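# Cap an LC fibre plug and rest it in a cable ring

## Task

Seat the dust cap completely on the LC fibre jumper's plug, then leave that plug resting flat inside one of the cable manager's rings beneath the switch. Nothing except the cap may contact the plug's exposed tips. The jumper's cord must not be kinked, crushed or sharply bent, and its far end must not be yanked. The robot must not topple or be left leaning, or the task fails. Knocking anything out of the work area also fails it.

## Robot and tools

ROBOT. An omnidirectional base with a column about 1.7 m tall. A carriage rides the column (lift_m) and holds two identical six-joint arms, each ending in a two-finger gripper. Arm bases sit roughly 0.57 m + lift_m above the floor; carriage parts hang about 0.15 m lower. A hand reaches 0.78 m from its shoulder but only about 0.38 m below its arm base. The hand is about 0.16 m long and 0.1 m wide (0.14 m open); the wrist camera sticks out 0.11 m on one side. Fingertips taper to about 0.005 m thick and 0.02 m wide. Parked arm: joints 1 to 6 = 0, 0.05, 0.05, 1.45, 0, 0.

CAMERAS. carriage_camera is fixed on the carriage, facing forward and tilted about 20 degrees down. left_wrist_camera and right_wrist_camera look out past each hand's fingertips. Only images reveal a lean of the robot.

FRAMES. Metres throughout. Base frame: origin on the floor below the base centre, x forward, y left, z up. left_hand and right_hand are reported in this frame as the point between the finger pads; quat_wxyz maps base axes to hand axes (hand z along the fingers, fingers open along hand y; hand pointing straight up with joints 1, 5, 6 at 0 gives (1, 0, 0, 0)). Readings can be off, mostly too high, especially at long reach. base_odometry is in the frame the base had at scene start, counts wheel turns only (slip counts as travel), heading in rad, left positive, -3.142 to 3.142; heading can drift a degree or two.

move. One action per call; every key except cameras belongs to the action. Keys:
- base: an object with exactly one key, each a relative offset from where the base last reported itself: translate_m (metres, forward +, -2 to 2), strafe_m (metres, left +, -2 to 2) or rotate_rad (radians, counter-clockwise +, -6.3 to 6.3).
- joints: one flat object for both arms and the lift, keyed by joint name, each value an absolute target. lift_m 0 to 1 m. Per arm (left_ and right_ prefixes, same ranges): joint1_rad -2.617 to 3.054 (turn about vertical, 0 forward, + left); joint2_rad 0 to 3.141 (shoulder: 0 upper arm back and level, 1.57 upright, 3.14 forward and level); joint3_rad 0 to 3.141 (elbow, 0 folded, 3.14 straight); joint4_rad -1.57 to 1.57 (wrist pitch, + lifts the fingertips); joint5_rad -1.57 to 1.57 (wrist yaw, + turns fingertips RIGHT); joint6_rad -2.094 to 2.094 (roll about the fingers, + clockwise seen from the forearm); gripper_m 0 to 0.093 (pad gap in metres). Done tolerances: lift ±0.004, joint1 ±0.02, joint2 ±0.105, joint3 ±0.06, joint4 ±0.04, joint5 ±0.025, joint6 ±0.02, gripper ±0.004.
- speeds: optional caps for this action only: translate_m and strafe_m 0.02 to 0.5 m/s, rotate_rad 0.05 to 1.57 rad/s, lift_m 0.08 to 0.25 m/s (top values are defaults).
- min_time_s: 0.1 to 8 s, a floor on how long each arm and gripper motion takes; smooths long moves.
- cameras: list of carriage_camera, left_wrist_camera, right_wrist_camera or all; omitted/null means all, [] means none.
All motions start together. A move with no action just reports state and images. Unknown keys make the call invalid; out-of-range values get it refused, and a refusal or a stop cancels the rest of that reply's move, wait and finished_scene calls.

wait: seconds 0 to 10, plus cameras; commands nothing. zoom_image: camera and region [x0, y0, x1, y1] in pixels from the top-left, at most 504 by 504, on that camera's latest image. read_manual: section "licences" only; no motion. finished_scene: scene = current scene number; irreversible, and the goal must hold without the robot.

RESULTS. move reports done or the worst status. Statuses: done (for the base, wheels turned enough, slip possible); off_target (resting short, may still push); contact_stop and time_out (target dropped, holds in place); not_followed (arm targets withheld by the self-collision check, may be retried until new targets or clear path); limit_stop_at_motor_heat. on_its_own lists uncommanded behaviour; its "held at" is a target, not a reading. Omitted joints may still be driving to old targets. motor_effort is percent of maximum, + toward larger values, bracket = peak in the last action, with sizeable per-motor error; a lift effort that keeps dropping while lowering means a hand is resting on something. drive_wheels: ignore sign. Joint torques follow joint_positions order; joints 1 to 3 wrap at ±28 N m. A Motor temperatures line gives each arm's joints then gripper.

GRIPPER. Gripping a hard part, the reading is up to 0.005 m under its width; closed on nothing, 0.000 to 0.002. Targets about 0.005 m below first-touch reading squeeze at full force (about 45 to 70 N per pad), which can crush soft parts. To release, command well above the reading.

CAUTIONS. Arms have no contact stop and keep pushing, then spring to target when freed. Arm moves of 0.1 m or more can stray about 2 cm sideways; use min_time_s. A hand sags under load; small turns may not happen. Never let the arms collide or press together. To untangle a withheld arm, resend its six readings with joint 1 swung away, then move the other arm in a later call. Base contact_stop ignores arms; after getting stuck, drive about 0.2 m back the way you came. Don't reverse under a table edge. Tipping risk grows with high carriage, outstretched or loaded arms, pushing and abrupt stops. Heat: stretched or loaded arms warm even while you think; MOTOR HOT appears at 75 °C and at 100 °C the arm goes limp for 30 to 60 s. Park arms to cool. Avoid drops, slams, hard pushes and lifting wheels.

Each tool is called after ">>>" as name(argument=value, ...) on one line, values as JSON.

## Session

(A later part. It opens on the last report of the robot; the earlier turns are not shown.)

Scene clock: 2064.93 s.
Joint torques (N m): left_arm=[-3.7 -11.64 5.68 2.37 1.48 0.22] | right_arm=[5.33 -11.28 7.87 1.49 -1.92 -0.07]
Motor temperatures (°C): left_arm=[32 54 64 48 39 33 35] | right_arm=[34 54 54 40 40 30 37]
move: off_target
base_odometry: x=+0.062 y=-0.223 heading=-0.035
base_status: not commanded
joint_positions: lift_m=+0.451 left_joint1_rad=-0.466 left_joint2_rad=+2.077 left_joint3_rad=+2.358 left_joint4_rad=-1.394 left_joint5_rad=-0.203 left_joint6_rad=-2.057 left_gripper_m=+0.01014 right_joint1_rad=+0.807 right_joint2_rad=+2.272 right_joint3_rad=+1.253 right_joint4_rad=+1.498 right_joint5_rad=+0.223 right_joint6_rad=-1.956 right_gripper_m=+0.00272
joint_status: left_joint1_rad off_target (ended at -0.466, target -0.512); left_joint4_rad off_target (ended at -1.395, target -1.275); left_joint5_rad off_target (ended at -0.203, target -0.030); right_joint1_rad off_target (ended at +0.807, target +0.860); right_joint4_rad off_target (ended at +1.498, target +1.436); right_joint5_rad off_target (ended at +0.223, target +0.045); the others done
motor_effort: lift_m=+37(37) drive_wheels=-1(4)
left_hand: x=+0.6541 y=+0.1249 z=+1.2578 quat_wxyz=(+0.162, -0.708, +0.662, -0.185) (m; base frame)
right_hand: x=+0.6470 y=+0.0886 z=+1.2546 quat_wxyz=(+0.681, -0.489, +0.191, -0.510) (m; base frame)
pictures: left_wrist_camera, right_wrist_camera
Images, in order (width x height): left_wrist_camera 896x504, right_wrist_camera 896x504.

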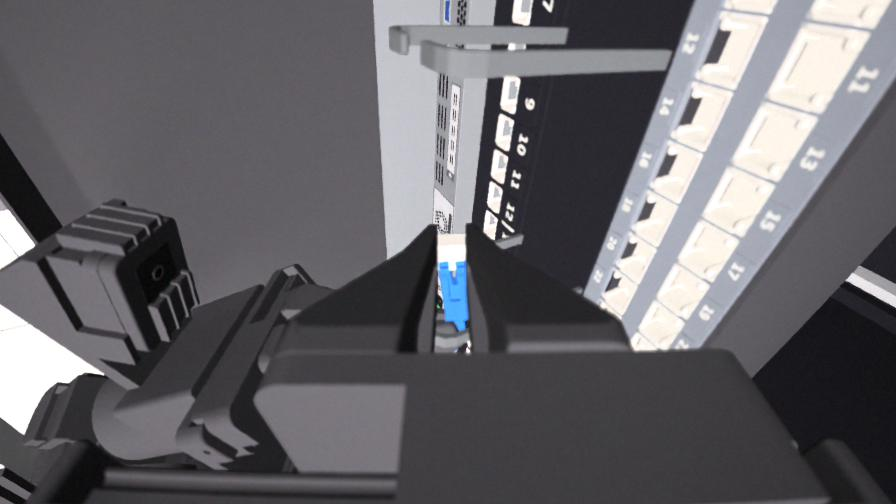

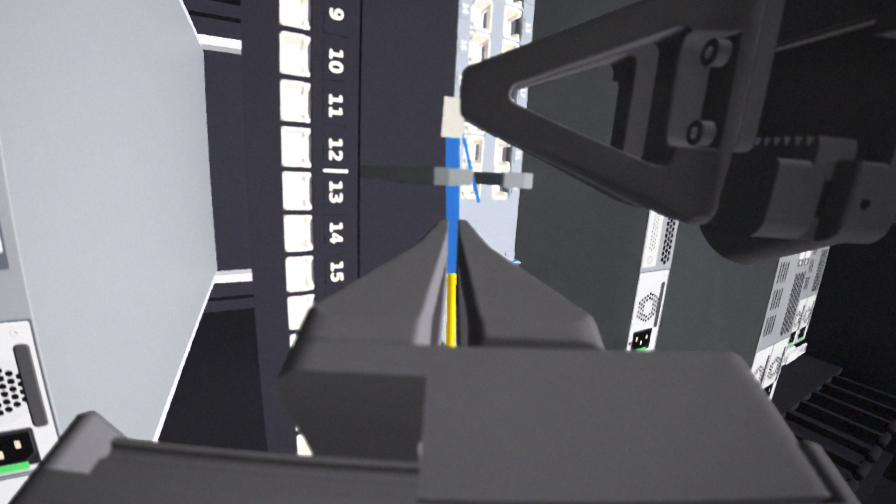

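>>> move(joints={"left_joint1_rad": -0.508, "left_joint2_rad": 2.052, "left_joint3_rad": 2.398, "left_joint4_rad": -1.25, "left_joint5_rad": -0.04, "left_joint6_rad": -2.04, "right_joint1_rad": 0.86, "right_joint5_rad": 0.03, "right_joint4_rad": 1.436, "right_joint2_rad": 2.2905, "right_joint3_rad": 1.274, "right_joint6_rad": -1.96}, min_time_s=2.0, cameras=["left_wrist_camera", "right_wrist_camera"])

>>> zoom_image(camera="right_wrist_camera", region=[440, 95, 500, 155])

>>> zoom_image(camera="left_wrist_camera", region=[425, 250, 480, 350])

Scene clock: 2085.97 s.
Joint torques (N m): left_arm=[-3.49 -11.63 10.22 2.59 1.42 0.16] | right_arm=[5.33 -11.28 7.87 1.49 -2.03 -0.07]
Motor temperatures (°C): left_arm=[32 58 62 49 39 33 35] | right_arm=[34 54 54 39 40 30 37]
move: off_target
base_odometry: x=+0.062 y=-0.223 heading=-0.035
base_status: not commanded
joint_positions: lift_m=+0.451 left_joint1_rad=-0.464 left_joint2_rad=+2.077 left_joint3_rad=+2.358 left_joint4_rad=-1.389 left_joint5_rad=-0.206 left_joint6_rad=-2.052 left_gripper_m=+0.01003 right_joint1_rad=+0.807 right_joint2_rad=+2.272 right_joint3_rad=+1.253 right_joint4_rad=+1.498 right_joint5_rad=+0.219 right_joint6_rad=-1.956 right_gripper_m=+0.00272
joint_status: left_joint1_rad off_target (ended at -0.464, target -0.508); left_joint4_rad off_target (ended at -1.389, target -1.250); left_joint5_rad off_target (ended at -0.206, target -0.040); right_joint1_rad off_target (ended at +0.807, target +0.860); right_joint4_rad off_target (ended at +1.498, target +1.436); right_joint5_rad off_target (ended at +0.219, target +0.030); the others done
motor_effort: lift_m=+37(37) drive_wheels=+1(5)
left_hand: x=+0.6558 y=+0.1258 z=+1.2586 quat_wxyz=(+0.166, -0.707, +0.662, -0.186) (m; base frame)
right_hand: x=+0.6465 y=+0.0893 z=+1.2547 quat_wxyz=(+0.682, -0.490, +0.189, -0.509) (m; base frame)
pictures: left_wrist_camera, right_wrist_camera
Images, in order (width x height): left_wrist_camera 896x504, right_wrist_camera 896x504.

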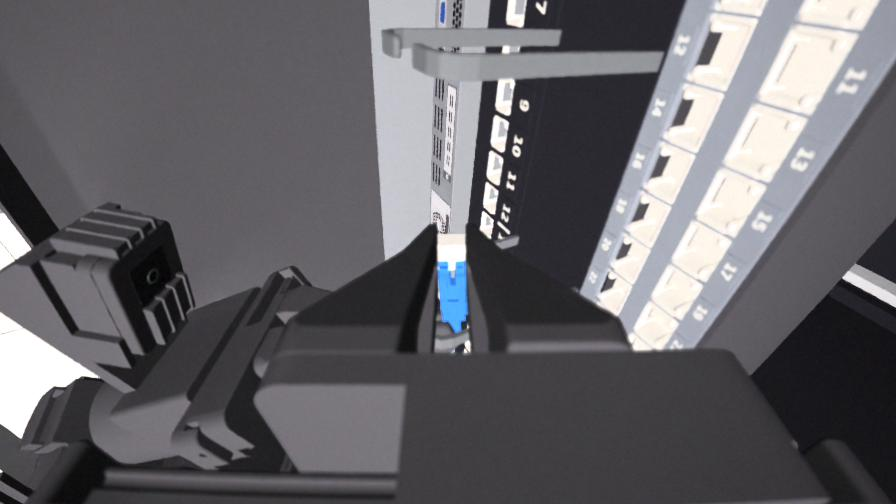

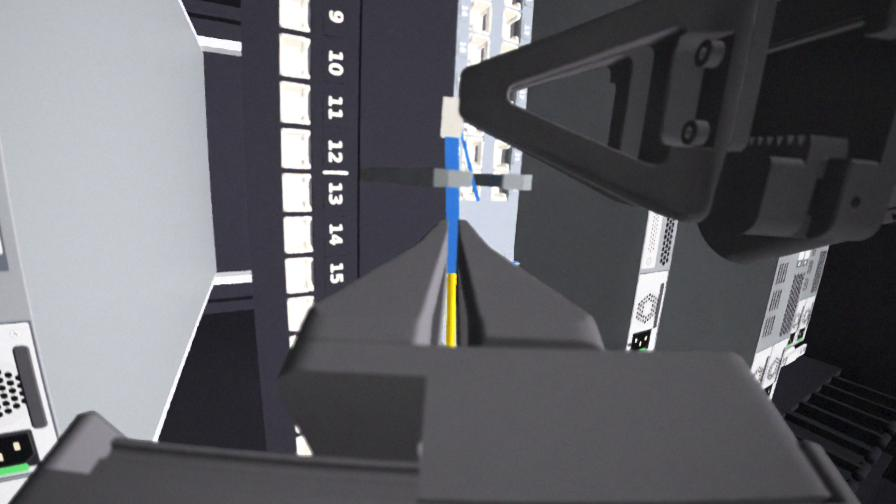

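Scaled by 8.400 from the camera's 896x504 image, which has a finer 1280x720 frame.

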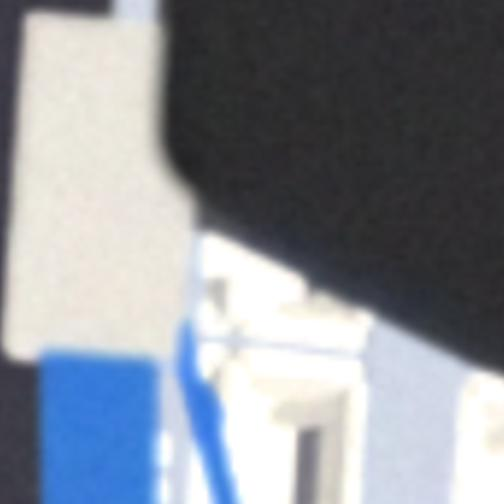

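Scaled by 5.040 from the camera's 896x504 image, which has a finer 1280x720 frame.

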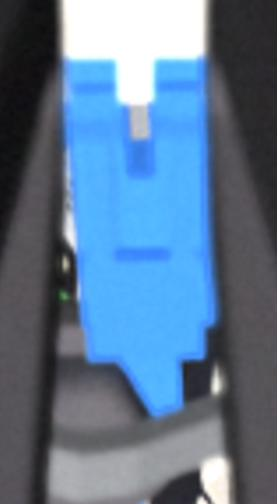

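>>> move(joints={"left_joint1_rad": -0.508, "left_joint2_rad": 2.034, "left_joint3_rad": 2.345, "left_joint4_rad": -1.215, "left_joint5_rad": -0.04, "left_joint6_rad": -2.03, "right_joint1_rad": 0.86, "right_joint5_rad": 0.02, "right_joint4_rad": 1.436, "right_joint2_rad": 2.2905, "right_joint3_rad": 1.274, "right_joint6_rad": -1.96}, min_time_s=2.0, cameras=["left_wrist_camera", "right_wrist_camera"])

>>> zoom_image(camera="right_wrist_camera", region=[435, 95, 495, 155])

>>> zoom_image(camera="left_wrist_camera", region=[425, 250, 480, 350])

Scene clock: 2101.20 s.
Joint torques (N m): left_arm=[-3.48 -11.9 5.59 2.83 1.43 0.1] | right_arm=[5.45 -11.28 7.84 1.29 -2.05 -0.07]
Motor temperatures (°C): left_arm=[32 59 64 49 39 33 35] | right_arm=[34 54 54 39 41 30 37]
move: off_target
base_odometry: x=+0.062 y=-0.223 heading=-0.035
base_status: not commanded
joint_positions: lift_m=+0.451 left_joint1_rad=-0.464 left_joint2_rad=+2.064 left_joint3_rad=+2.358 left_joint4_rad=-1.370 left_joint5_rad=-0.208 left_joint6_rad=-2.035 left_gripper_m=+0.01024 right_joint1_rad=+0.805 right_joint2_rad=+2.272 right_joint3_rad=+1.253 right_joint4_rad=+1.513 right_joint5_rad=+0.210 right_joint6_rad=-1.956 right_gripper_m=+0.00270
joint_status: left_joint1_rad off_target (ended at -0.464, target -0.508); left_joint4_rad off_target (ended at -1.370, target -1.215); left_joint5_rad off_target (ended at -0.208, target -0.040); right_joint1_rad off_target (ended at +0.805, target +0.860); right_joint4_rad off_target (ended at +1.513, target +1.436); right_joint5_rad off_target (ended at +0.211, target +0.020); the others done
motor_effort: lift_m=+37(37) drive_wheels=+0(4)
left_hand: x=+0.6578 y=+0.1251 z=+1.2668 quat_wxyz=(+0.172, -0.700, +0.664, -0.200) (m; base frame)
right_hand: x=+0.6451 y=+0.0886 z=+1.2580 quat_wxyz=(+0.687, -0.484, +0.185, -0.510) (m; base frame)
pictures: left_wrist_camera, right_wrist_camera
Images, in order (width x height): left_wrist_camera 896x504, right_wrist_camera 896x504.

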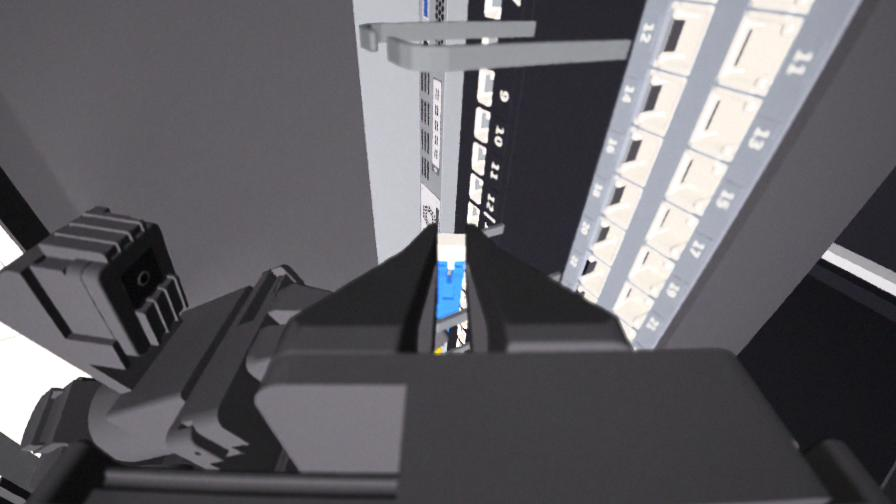

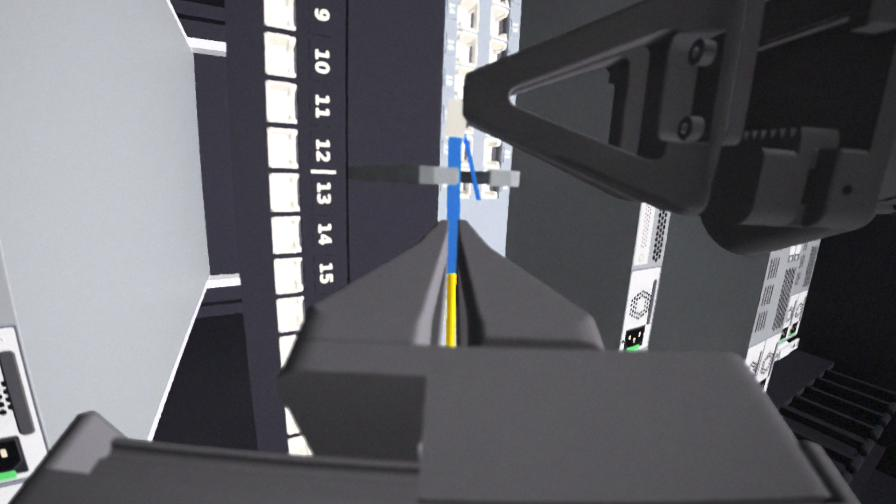

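Scaled by 8.400 from the camera's 896x504 image, which has a finer 1280x720 frame.

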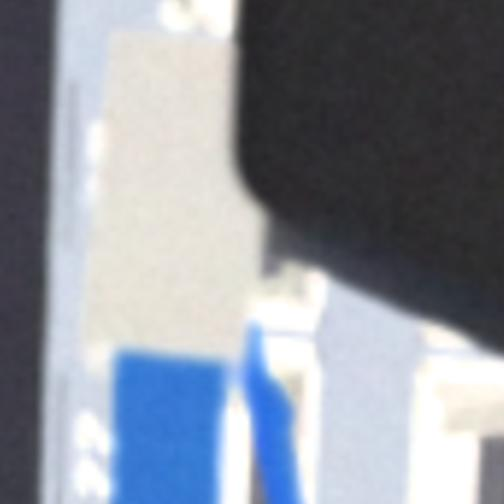

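Scaled by 5.040 from the camera's 896x504 image, which has a finer 1280x720 frame.

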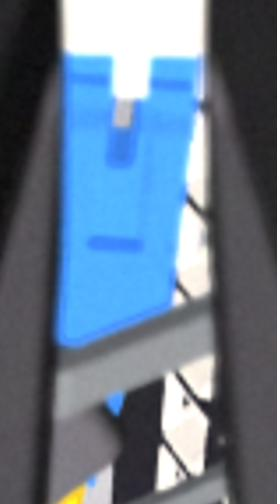

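>>> move(joints={"left_joint1_rad": -0.518, "left_joint2_rad": 2.034, "left_joint3_rad": 2.345, "left_joint4_rad": -1.215, "left_joint5_rad": -0.03, "left_joint6_rad": -1.94, "right_joint1_rad": 0.863, "right_joint5_rad": 0.02, "right_joint4_rad": 1.436, "right_joint2_rad": 2.2905, "right_joint3_rad": 1.274, "right_joint6_rad": -1.96}, min_time_s=2.0, cameras=["left_wrist_camera", "right_wrist_camera"])

>>> zoom_image(camera="right_wrist_camera", region=[435, 95, 495, 155])

>>> zoom_image(camera="left_wrist_camera", region=[425, 250, 480, 350])

Scene clock: 2112.60 s.
Joint torques (N m): left_arm=[-4.29 -11.96 5.64 2.69 1.58 0.11] | right_arm=[5.76 -11.28 7.86 1.28 -2.05 -0.08]
Motor temperatures (°C): left_arm=[32 59 62 50 38 33 35] | right_arm=[34 54 54 39 41 30 37]
move: off_target
base_odometry: x=+0.062 y=-0.223 heading=-0.035
base_status: not commanded
joint_positions: lift_m=+0.451 left_joint1_rad=-0.464 left_joint2_rad=+2.064 left_joint3_rad=+2.358 left_joint4_rad=-1.355 left_joint5_rad=-0.214 left_joint6_rad=-1.945 left_gripper_m=+0.01001 right_joint1_rad=+0.805 right_joint2_rad=+2.272 right_joint3_rad=+1.253 right_joint4_rad=+1.514 right_joint5_rad=+0.210 right_joint6_rad=-1.956 right_gripper_m=+0.00269
joint_status: left_joint1_rad off_target (ended at -0.464, target -0.518); left_joint4_rad off_target (ended at -1.355, target -1.215); left_joint5_rad off_target (ended at -0.214, target -0.030); right_joint1_rad off_target (ended at +0.805, target +0.863); right_joint4_rad off_target (ended at +1.513, target +1.436); right_joint5_rad off_target (ended at +0.210, target +0.020); the others done
motor_effort: lift_m=+37(37) drive_wheels=+2(3)
left_hand: x=+0.6610 y=+0.1246 z=+1.2688 quat_wxyz=(+0.186, -0.669, +0.692, -0.197) (m; base frame)
right_hand: x=+0.6450 y=+0.0885 z=+1.2582 quat_wxyz=(+0.687, -0.484, +0.185, -0.510) (m; base frame)
pictures: left_wrist_camera, right_wrist_camera
Images, in order (width x height): left_wrist_camera 896x504, right_wrist_camera 896x504.

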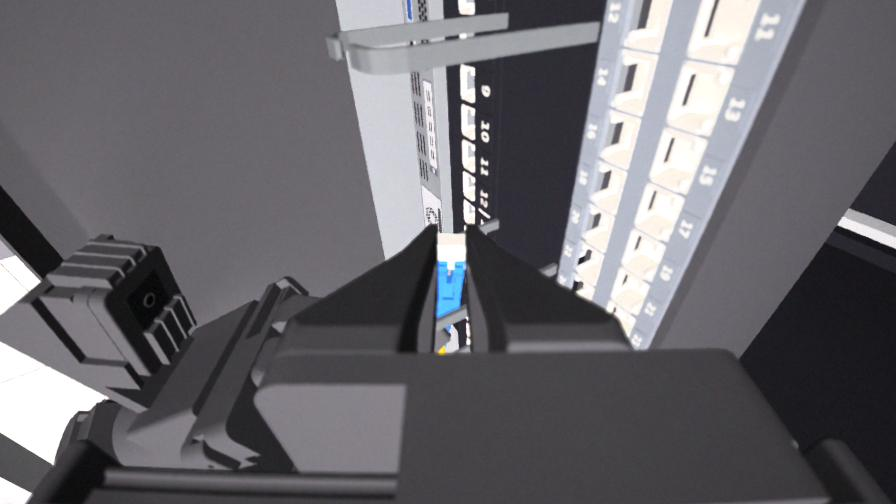

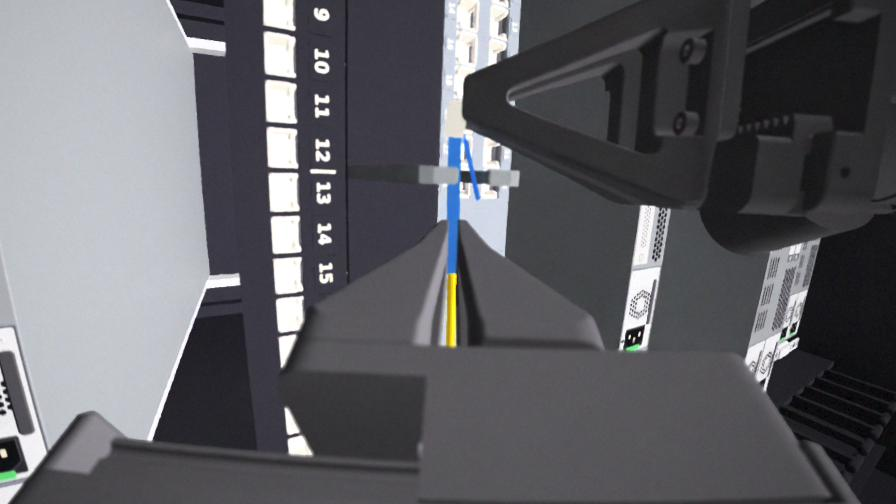

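Scaled by 8.400 from the camera's 896x504 image, which has a finer 1280x720 frame.

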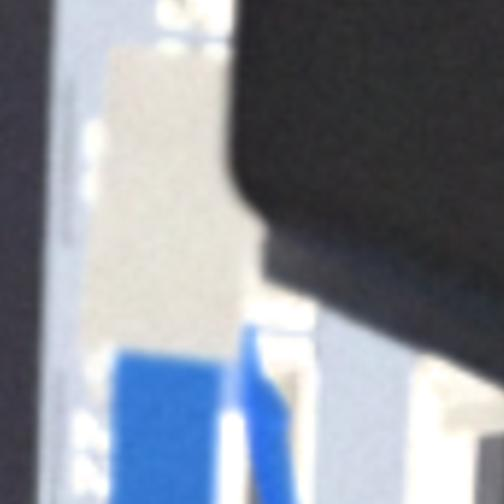

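Scaled by 5.040 from the camera's 896x504 image, which has a finer 1280x720 frame.

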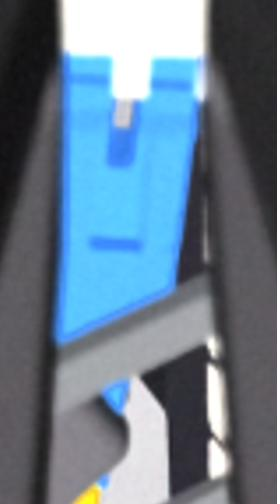

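>>> move(joints={"left_joint1_rad": -0.53, "left_joint2_rad": 2.034, "left_joint3_rad": 2.345, "left_joint4_rad": -1.25, "left_joint5_rad": -0.02, "left_joint6_rad": -1.965, "right_joint1_rad": 0.868, "right_joint5_rad": 0.01, "right_joint4_rad": 1.43, "right_joint2_rad": 2.2905, "right_joint3_rad": 1.274, "right_joint6_rad": -1.96}, min_time_s=2.0, cameras=["left_wrist_camera", "right_wrist_camera"])

>>> zoom_image(camera="right_wrist_camera", region=[435, 95, 495, 155])

>>> zoom_image(camera="left_wrist_camera", region=[425, 250, 480, 350])

Scene clock: 2131.00 s.
Joint torques (N m): left_arm=[-5.29 -11.71 5.6 2.36 1.67 -0.09] | right_arm=[6.24 -11.28 7.86 1.18 -2.09 -0.07]
Motor temperatures (°C): left_arm=[33 63 60 53 39 33 35] | right_arm=[34 54 54 38 41 30 37]
move: off_target
base_odometry: x=+0.062 y=-0.223 heading=-0.035
base_status: not commanded
joint_positions: lift_m=+0.451 left_joint1_rad=-0.464 left_joint2_rad=+2.061 left_joint3_rad=+2.358 left_joint4_rad=-1.359 left_joint5_rad=-0.214 left_joint6_rad=-1.949 left_gripper_m=+0.01024 right_joint1_rad=+0.805 right_joint2_rad=+2.272 right_joint3_rad=+1.253 right_joint4_rad=+1.515 right_joint5_rad=+0.205 right_joint6_rad=-1.956 right_gripper_m=+0.00268
joint_status: left_joint1_rad off_target (ended at -0.464, target -0.530); left_joint4_rad off_target (ended at -1.359, target -1.250); left_joint5_rad off_target (ended at -0.214, target -0.020); right_joint1_rad off_target (ended at +0.805, target +0.868); right_joint4_rad off_target (ended at +1.515, target +1.430); right_joint5_rad off_target (ended at +0.205, target +0.010); the others done
motor_effort: lift_m=+37(37) drive_wheels=+2(6)
left_hand: x=+0.6599 y=+0.1253 z=+1.2695 quat_wxyz=(+0.186, -0.670, +0.691, -0.197) (m; base frame)
right_hand: x=+0.6444 y=+0.0891 z=+1.2586 quat_wxyz=(+0.688, -0.484, +0.183, -0.509) (m; base frame)
pictures: left_wrist_camera, right_wrist_camera
Images, in order (width x height): left_wrist_camera 896x504, right_wrist_camera 896x504.

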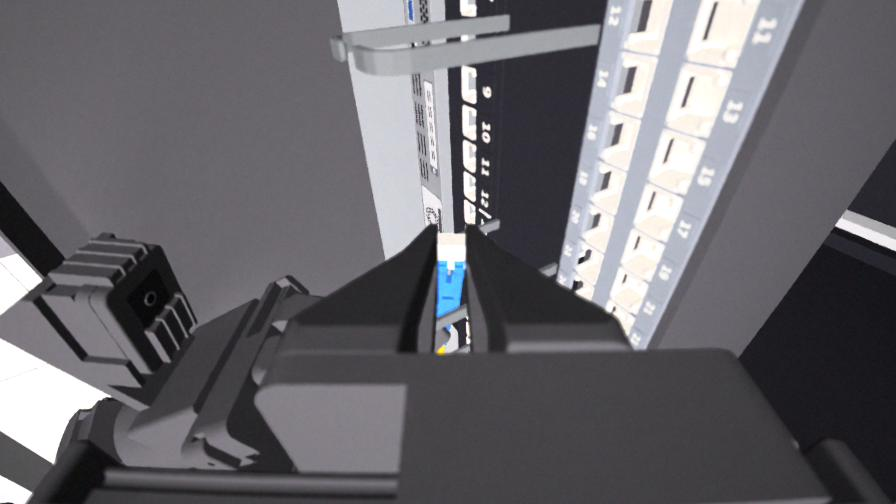

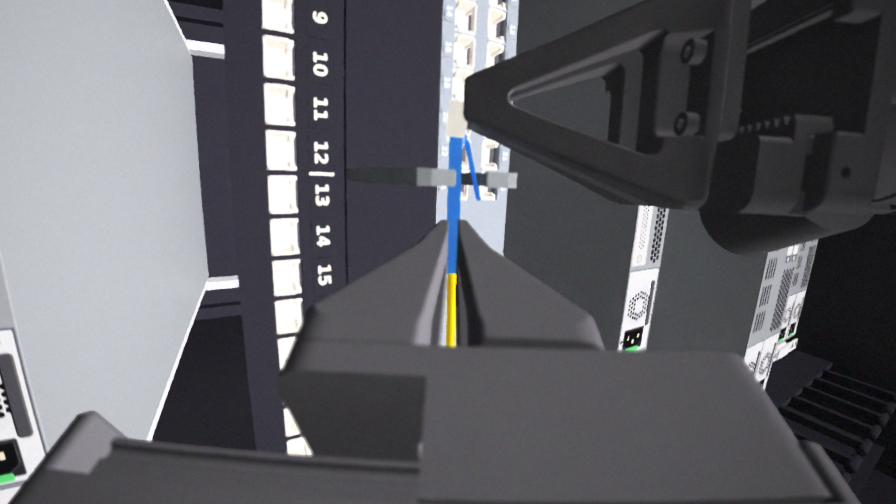

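Scaled by 8.400 from the camera's 896x504 image, which has a finer 1280x720 frame.

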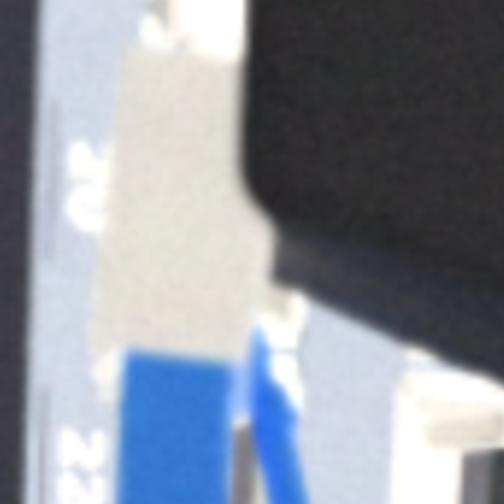

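Scaled by 5.040 from the camera's 896x504 image, which has a finer 1280x720 frame.

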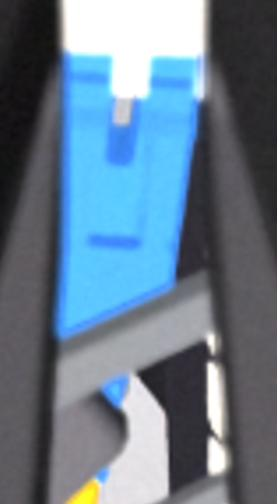

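>>> move(joints={"left_joint1_rad": -0.53, "left_joint2_rad": 2.034, "left_joint3_rad": 2.345, "left_joint4_rad": -1.298, "left_joint5_rad": -0.02, "left_joint6_rad": -1.985, "right_joint1_rad": 0.868, "right_joint5_rad": 0.01, "right_joint4_rad": 1.43, "right_joint2_rad": 2.2905, "right_joint3_rad": 1.274, "right_joint6_rad": -1.96}, min_time_s=2.5, cameras=["left_wrist_camera", "right_wrist_camera"])

>>> zoom_image(camera="right_wrist_camera", region=[435, 95, 495, 155])

>>> zoom_image(camera="left_wrist_camera", region=[425, 250, 480, 350])

Scene clock: 2140.97 s.
Joint torques (N m): left_arm=[-5.27 -11.67 5.55 2.1 1.67 -0.02] | right_arm=[6.26 -11.29 7.86 1.21 -1.93 -0.07]
Motor temperatures (°C): left_arm=[33 64 59 52 39 33 35] | right_arm=[34 54 54 38 41 30 37]
move: off_target
base_odometry: x=+0.062 y=-0.223 heading=-0.035
base_status: not commanded
joint_positions: lift_m=+0.451 left_joint1_rad=-0.464 left_joint2_rad=+2.061 left_joint3_rad=+2.358 left_joint4_rad=-1.389 left_joint5_rad=-0.214 left_joint6_rad=-1.977 left_gripper_m=+0.01022 right_joint1_rad=+0.805 right_joint2_rad=+2.272 right_joint3_rad=+1.253 right_joint4_rad=+1.513 right_joint5_rad=+0.190 right_joint6_rad=-1.956 right_gripper_m=+0.00268
joint_status: left_joint1_rad off_target (ended at -0.464, target -0.530); left_joint4_rad off_target (ended at -1.389, target -1.298); left_joint5_rad off_target (ended at -0.214, target -0.020); right_joint1_rad off_target (ended at +0.805, target +0.868); right_joint4_rad off_target (ended at +1.513, target +1.430); right_joint5_rad off_target (ended at +0.190, target +0.010); the others done
motor_effort: lift_m=+37(37) drive_wheels=+0(7)
left_hand: x=+0.6542 y=+0.1281 z=+1.2661 quat_wxyz=(+0.179, -0.682, +0.685, -0.186) (m; base frame)
right_hand: x=+0.6430 y=+0.0914 z=+1.2584 quat_wxyz=(+0.691, -0.486, +0.176, -0.506) (m; base frame)
pictures: left_wrist_camera, right_wrist_camera
Images, in order (width x height): left_wrist_camera 896x504, right_wrist_camera 896x504.

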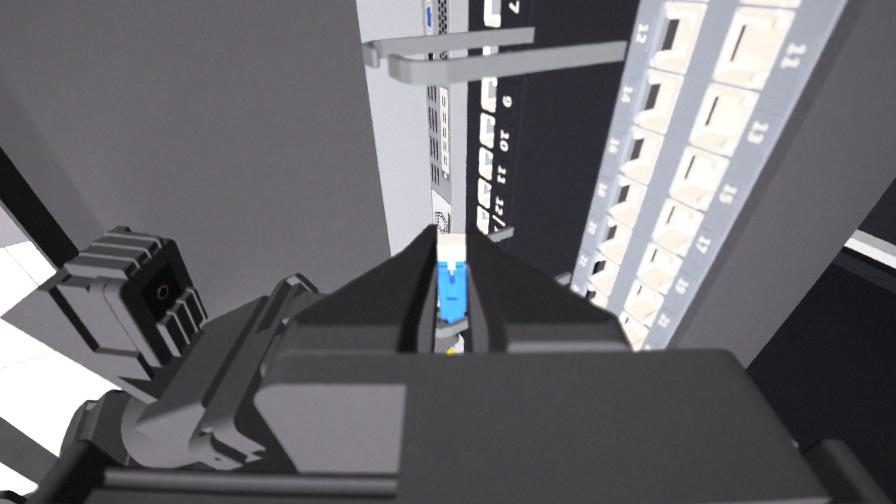

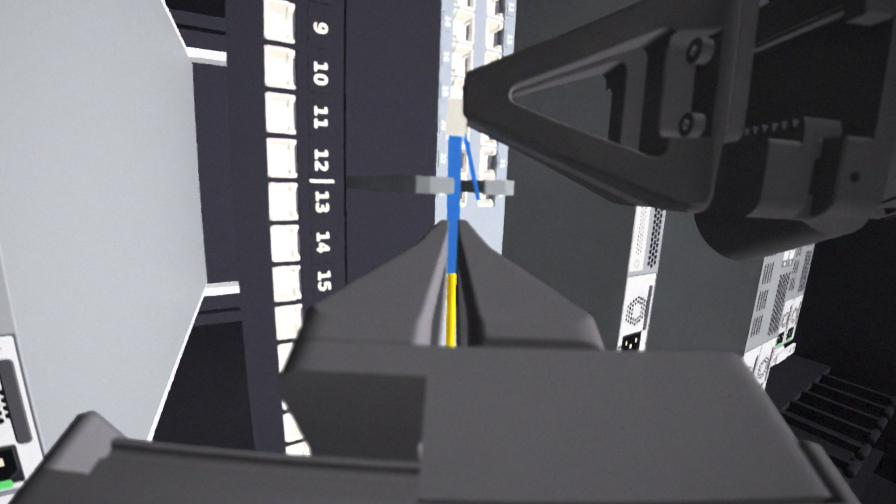

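Scaled by 8.400 from the camera's 896x504 image, which has a finer 1280x720 frame.

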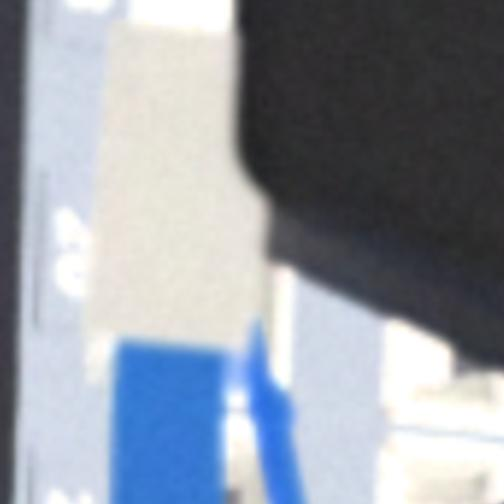

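Scaled by 5.040 from the camera's 896x504 image, which has a finer 1280x720 frame.

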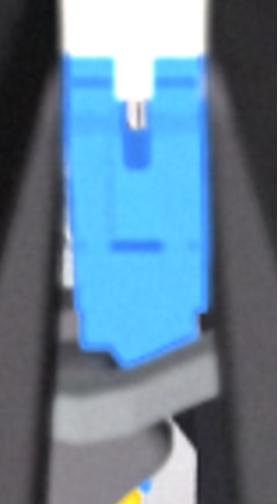

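>>> move(joints={"left_joint1_rad": -0.552, "left_joint2_rad": 2.034, "left_joint3_rad": 2.345, "left_joint4_rad": -1.285, "left_joint5_rad": 0.015, "left_joint6_rad": -1.985, "right_joint1_rad": 0.875, "right_joint5_rad": 0.01, "right_joint4_rad": 1.42, "right_joint2_rad": 2.2905, "right_joint3_rad": 1.274, "right_joint6_rad": -1.96}, min_time_s=2.0, cameras=["left_wrist_camera", "right_wrist_camera"])

>>> zoom_image(camera="right_wrist_camera", region=[435, 95, 495, 155])

>>> zoom_image(camera="left_wrist_camera", region=[425, 250, 480, 350])

Scene clock: 2148.83 s.
Joint torques (N m): left_arm=[-7.01 -11.64 5.55 2.26 1.97 0] | right_arm=[6.98 -11.26 7.84 1.11 -1.92 -0.08]
Motor temperatures (°C): left_arm=[33 65 59 51 40 33 35] | right_arm=[35 54 54 38 41 30 37]
move: off_target
base_odometry: x=+0.062 y=-0.223 heading=-0.035
base_status: not commanded
joint_positions: lift_m=+0.451 left_joint1_rad=-0.464 left_joint2_rad=+2.061 left_joint3_rad=+2.358 left_joint4_rad=-1.390 left_joint5_rad=-0.211 left_joint6_rad=-1.979 left_gripper_m=+0.01001 right_joint1_rad=+0.805 right_joint2_rad=+2.272 right_joint3_rad=+1.253 right_joint4_rad=+1.512 right_joint5_rad=+0.189 right_joint6_rad=-1.956 right_gripper_m=+0.00268
joint_status: left_joint1_rad off_target (ended at -0.464, target -0.552); left_joint4_rad off_target (ended at -1.390, target -1.285); left_joint5_rad off_target (ended at -0.211, target +0.015); right_joint1_rad off_target (ended at +0.805, target +0.875); right_joint4_rad off_target (ended at +1.512, target +1.420); right_joint5_rad off_target (ended at +0.189, target +0.010); the others done
motor_effort: lift_m=+37(37) drive_wheels=+2(4)
left_hand: x=+0.6537 y=+0.1278 z=+1.2658 quat_wxyz=(+0.177, -0.682, +0.685, -0.186) (m; base frame)
right_hand: x=+0.6430 y=+0.0915 z=+1.2582 quat_wxyz=(+0.690, -0.486, +0.176, -0.506) (m; base frame)
pictures: left_wrist_camera, right_wrist_camera
Images, in order (width x height): left_wrist_camera 896x504, right_wrist_camera 896x504.

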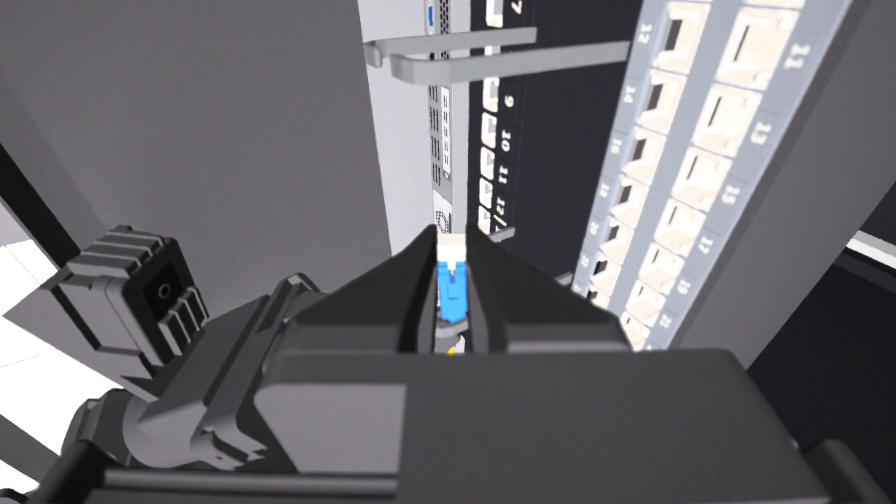

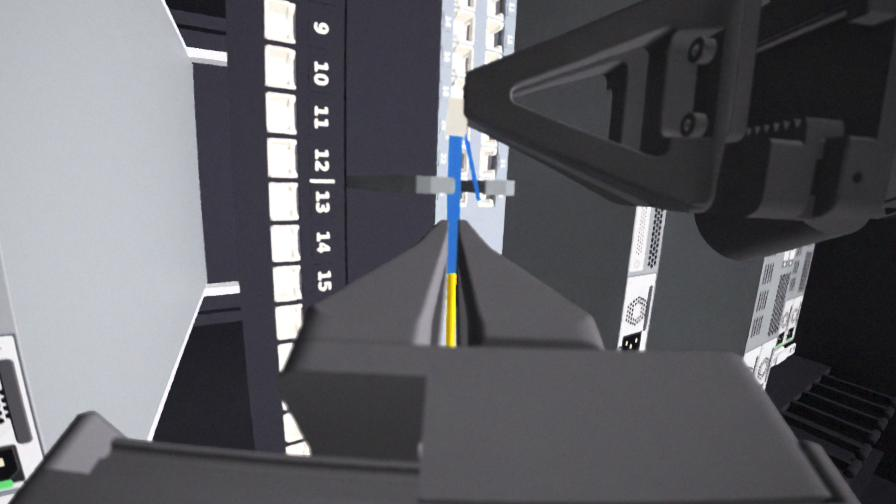

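Scaled by 8.400 from the camera's 896x504 image, which has a finer 1280x720 frame.

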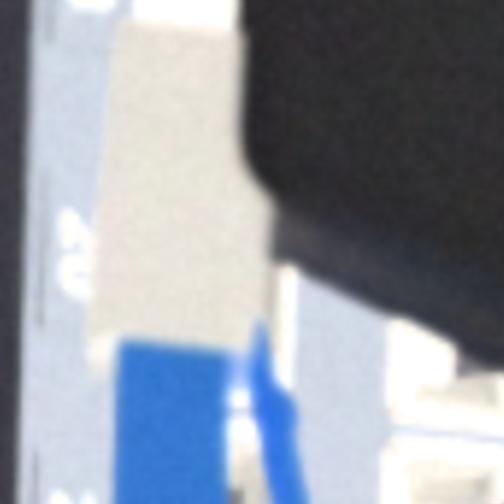

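Scaled by 5.040 from the camera's 896x504 image, which has a finer 1280x720 frame.

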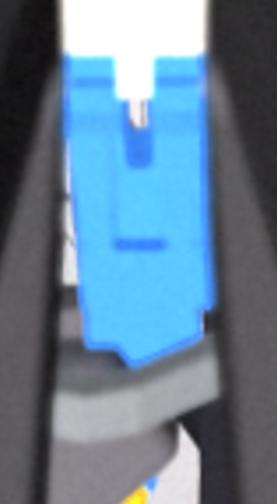

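>>> move(joints={"left_joint1_rad": -0.51, "left_joint2_rad": 2.034, "left_joint3_rad": 2.345, "left_joint4_rad": -1.295, "left_joint5_rad": 0.09, "left_joint6_rad": -1.985, "right_joint1_rad": 0.875, "right_joint5_rad": 0.0, "right_joint4_rad": 1.41, "right_joint2_rad": 2.2905, "right_joint3_rad": 1.274, "right_joint6_rad": -1.96}, min_time_s=2.5, cameras=["left_wrist_camera", "right_wrist_camera"])

>>> zoom_image(camera="right_wrist_camera", region=[435, 95, 495, 155])

>>> zoom_image(camera="left_wrist_camera", region=[425, 250, 480, 350])

Scene clock: 2196.57 s.
Joint torques (N m): left_arm=[-4.74 -11.36 5.5 2.25 2.17 0.04] | right_arm=[6.97 -11.28 7.84 0.98 -2.09 -0.07]
Motor temperatures (°C): left_arm=[36 62 57 50 42 33 35] | right_arm=[35 55 54 37 41 30 37]
move: off_target
base_odometry: x=+0.062 y=-0.223 heading=-0.035
base_status: not commanded
joint_positions: lift_m=+0.451 left_joint1_rad=-0.450 left_joint2_rad=+2.058 left_joint3_rad=+2.358 left_joint4_rad=-1.400 left_joint5_rad=-0.156 left_joint6_rad=-1.983 left_gripper_m=+0.01010 right_joint1_rad=+0.805 right_joint2_rad=+2.272 right_joint3_rad=+1.253 right_joint4_rad=+1.513 right_joint5_rad=+0.195 right_joint6_rad=-1.956 right_gripper_m=+0.00268
joint_status: left_joint1_rad off_target (ended at -0.450, target -0.510); left_joint4_rad off_target (ended at -1.400, target -1.295); left_joint5_rad off_target (ended at -0.156, target +0.090); right_joint1_rad off_target (ended at +0.805, target +0.875); right_joint4_rad off_target (ended at +1.513, target +1.410); right_joint5_rad off_target (ended at +0.195, target +0.000); the others done
motor_effort: lift_m=+37(37) drive_wheels=+1(3)
left_hand: x=+0.6505 y=+0.1262 z=+1.2646 quat_wxyz=(+0.152, -0.686, +0.686, -0.192) (m; base frame)
right_hand: x=+0.6435 y=+0.0907 z=+1.2583 quat_wxyz=(+0.690, -0.486, +0.179, -0.507) (m; base frame)
pictures: left_wrist_camera, right_wrist_camera
Images, in order (width x height): left_wrist_camera 896x504, right_wrist_camera 896x504.

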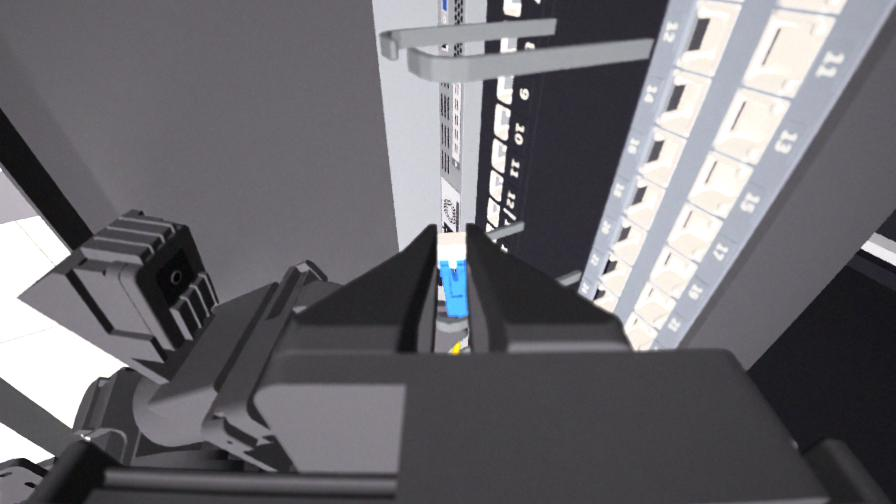

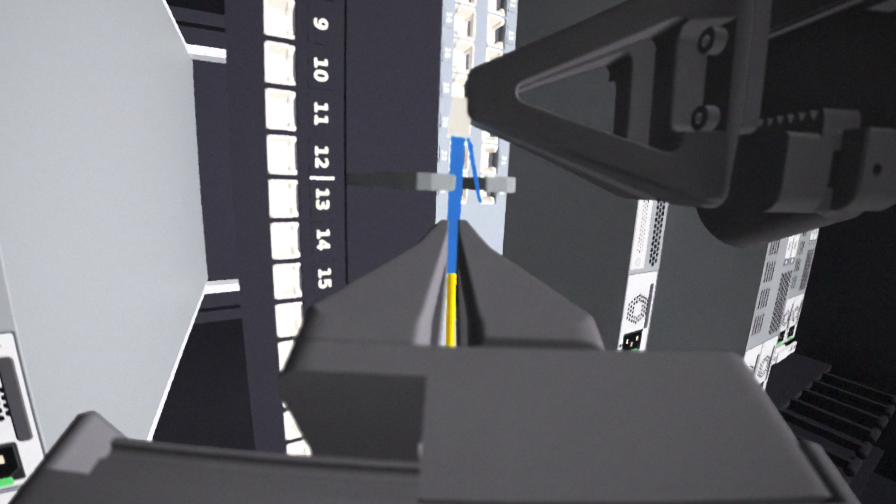

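Scaled by 8.400 from the camera's 896x504 image, which has a finer 1280x720 frame.

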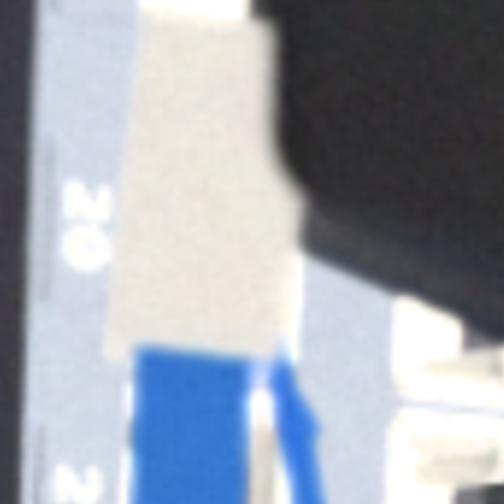

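Scaled by 5.040 from the camera's 896x504 image, which has a finer 1280x720 frame.

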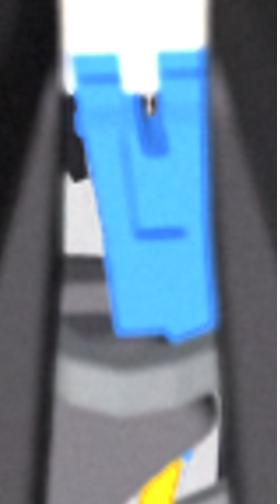

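>>> move(joints={"left_joint1_rad": -0.53, "left_joint2_rad": 2.034, "left_joint3_rad": 2.345, "left_joint4_rad": -1.235, "left_joint5_rad": 0.06, "left_joint6_rad": -1.985, "right_joint1_rad": 0.875, "right_joint5_rad": -0.005, "right_joint4_rad": 1.41, "right_joint2_rad": 2.2905, "right_joint3_rad": 1.274, "right_joint6_rad": -1.96}, min_time_s=2.5, cameras=["left_wrist_camera", "right_wrist_camera"])

>>> zoom_image(camera="right_wrist_camera", region=[435, 95, 495, 155])

>>> zoom_image(camera="left_wrist_camera", region=[425, 250, 480, 350])

Scene clock: 2226.00 s.
Joint torques (N m): left_arm=[-6.35 -11.4 5.55 2.81 1.92 0.04] | right_arm=[6.97 -11.25 7.86 0.98 -2.18 -0.08]
Motor temperatures (°C): left_arm=[35 63 56 52 44 33 35] | right_arm=[36 55 54 37 42 30 37]
move: off_target
base_odometry: x=+0.062 y=-0.223 heading=-0.035
base_status: not commanded
joint_positions: lift_m=+0.451 left_joint1_rad=-0.450 left_joint2_rad=+2.058 left_joint3_rad=+2.358 left_joint4_rad=-1.390 left_joint5_rad=-0.159 left_joint6_rad=-1.984 left_gripper_m=+0.01001 right_joint1_rad=+0.805 right_joint2_rad=+2.272 right_joint3_rad=+1.253 right_joint4_rad=+1.513 right_joint5_rad=+0.198 right_joint6_rad=-1.956 right_gripper_m=+0.00268
joint_status: left_joint1_rad off_target (ended at -0.450, target -0.530); left_joint4_rad off_target (ended at -1.390, target -1.235); left_joint5_rad off_target (ended at -0.159, target +0.060); right_joint1_rad off_target (ended at +0.805, target +0.875); right_joint4_rad off_target (ended at +1.513, target +1.410); right_joint5_rad off_target (ended at +0.198, target -0.005); the others done
motor_effort: lift_m=+37(37) drive_wheels=+1(5)
left_hand: x=+0.6527 y=+0.1257 z=+1.2658 quat_wxyz=(+0.155, -0.685, +0.684, -0.196) (m; base frame)
right_hand: x=+0.6438 y=+0.0903 z=+1.2583 quat_wxyz=(+0.689, -0.485, +0.180, -0.507) (m; base frame)
pictures: left_wrist_camera, right_wrist_camera
Images, in order (width x height): left_wrist_camera 896x504, right_wrist_camera 896x504.

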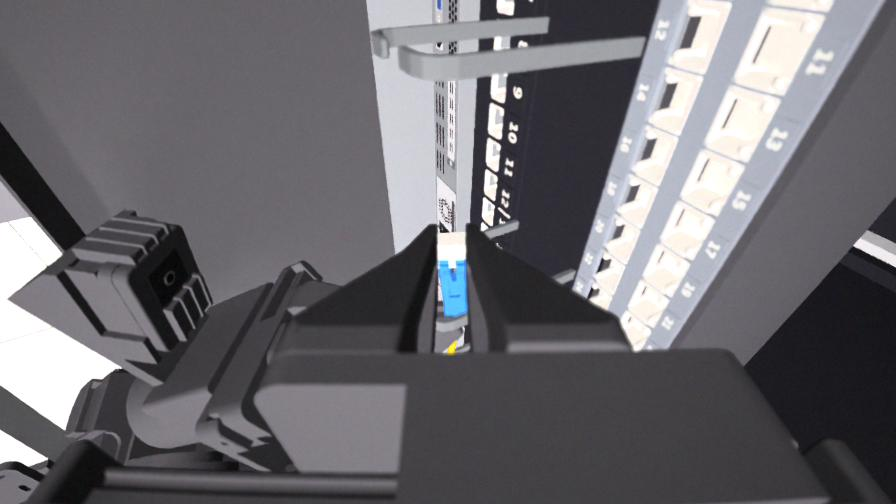

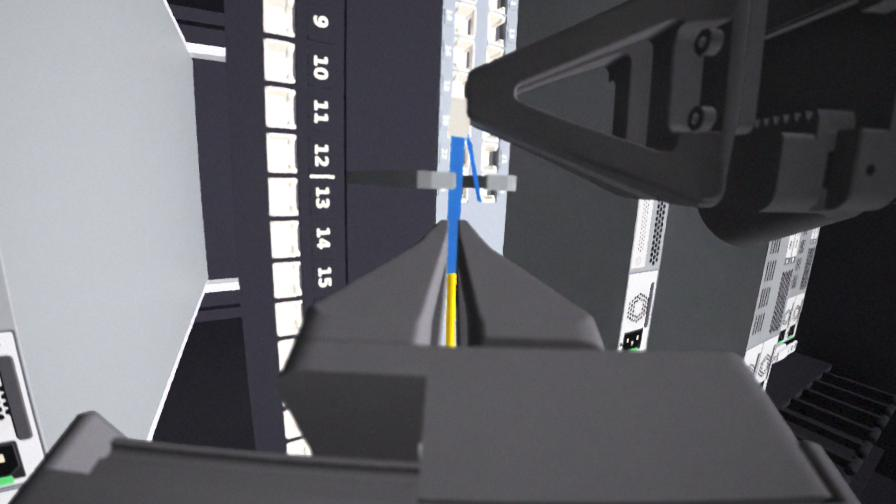

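Scaled by 8.400 from the camera's 896x504 image, which has a finer 1280x720 frame.

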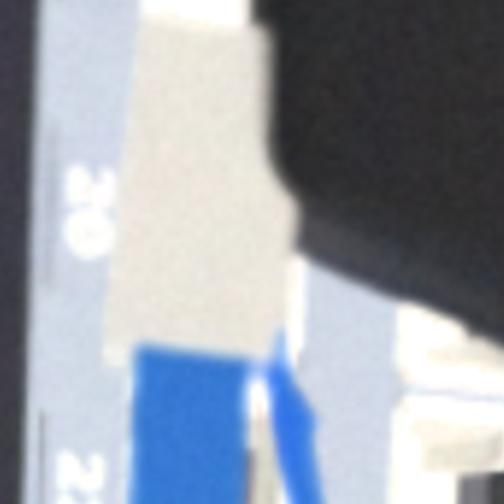

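Scaled by 5.040 from the camera's 896x504 image, which has a finer 1280x720 frame.

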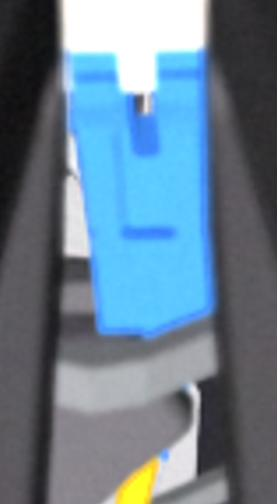

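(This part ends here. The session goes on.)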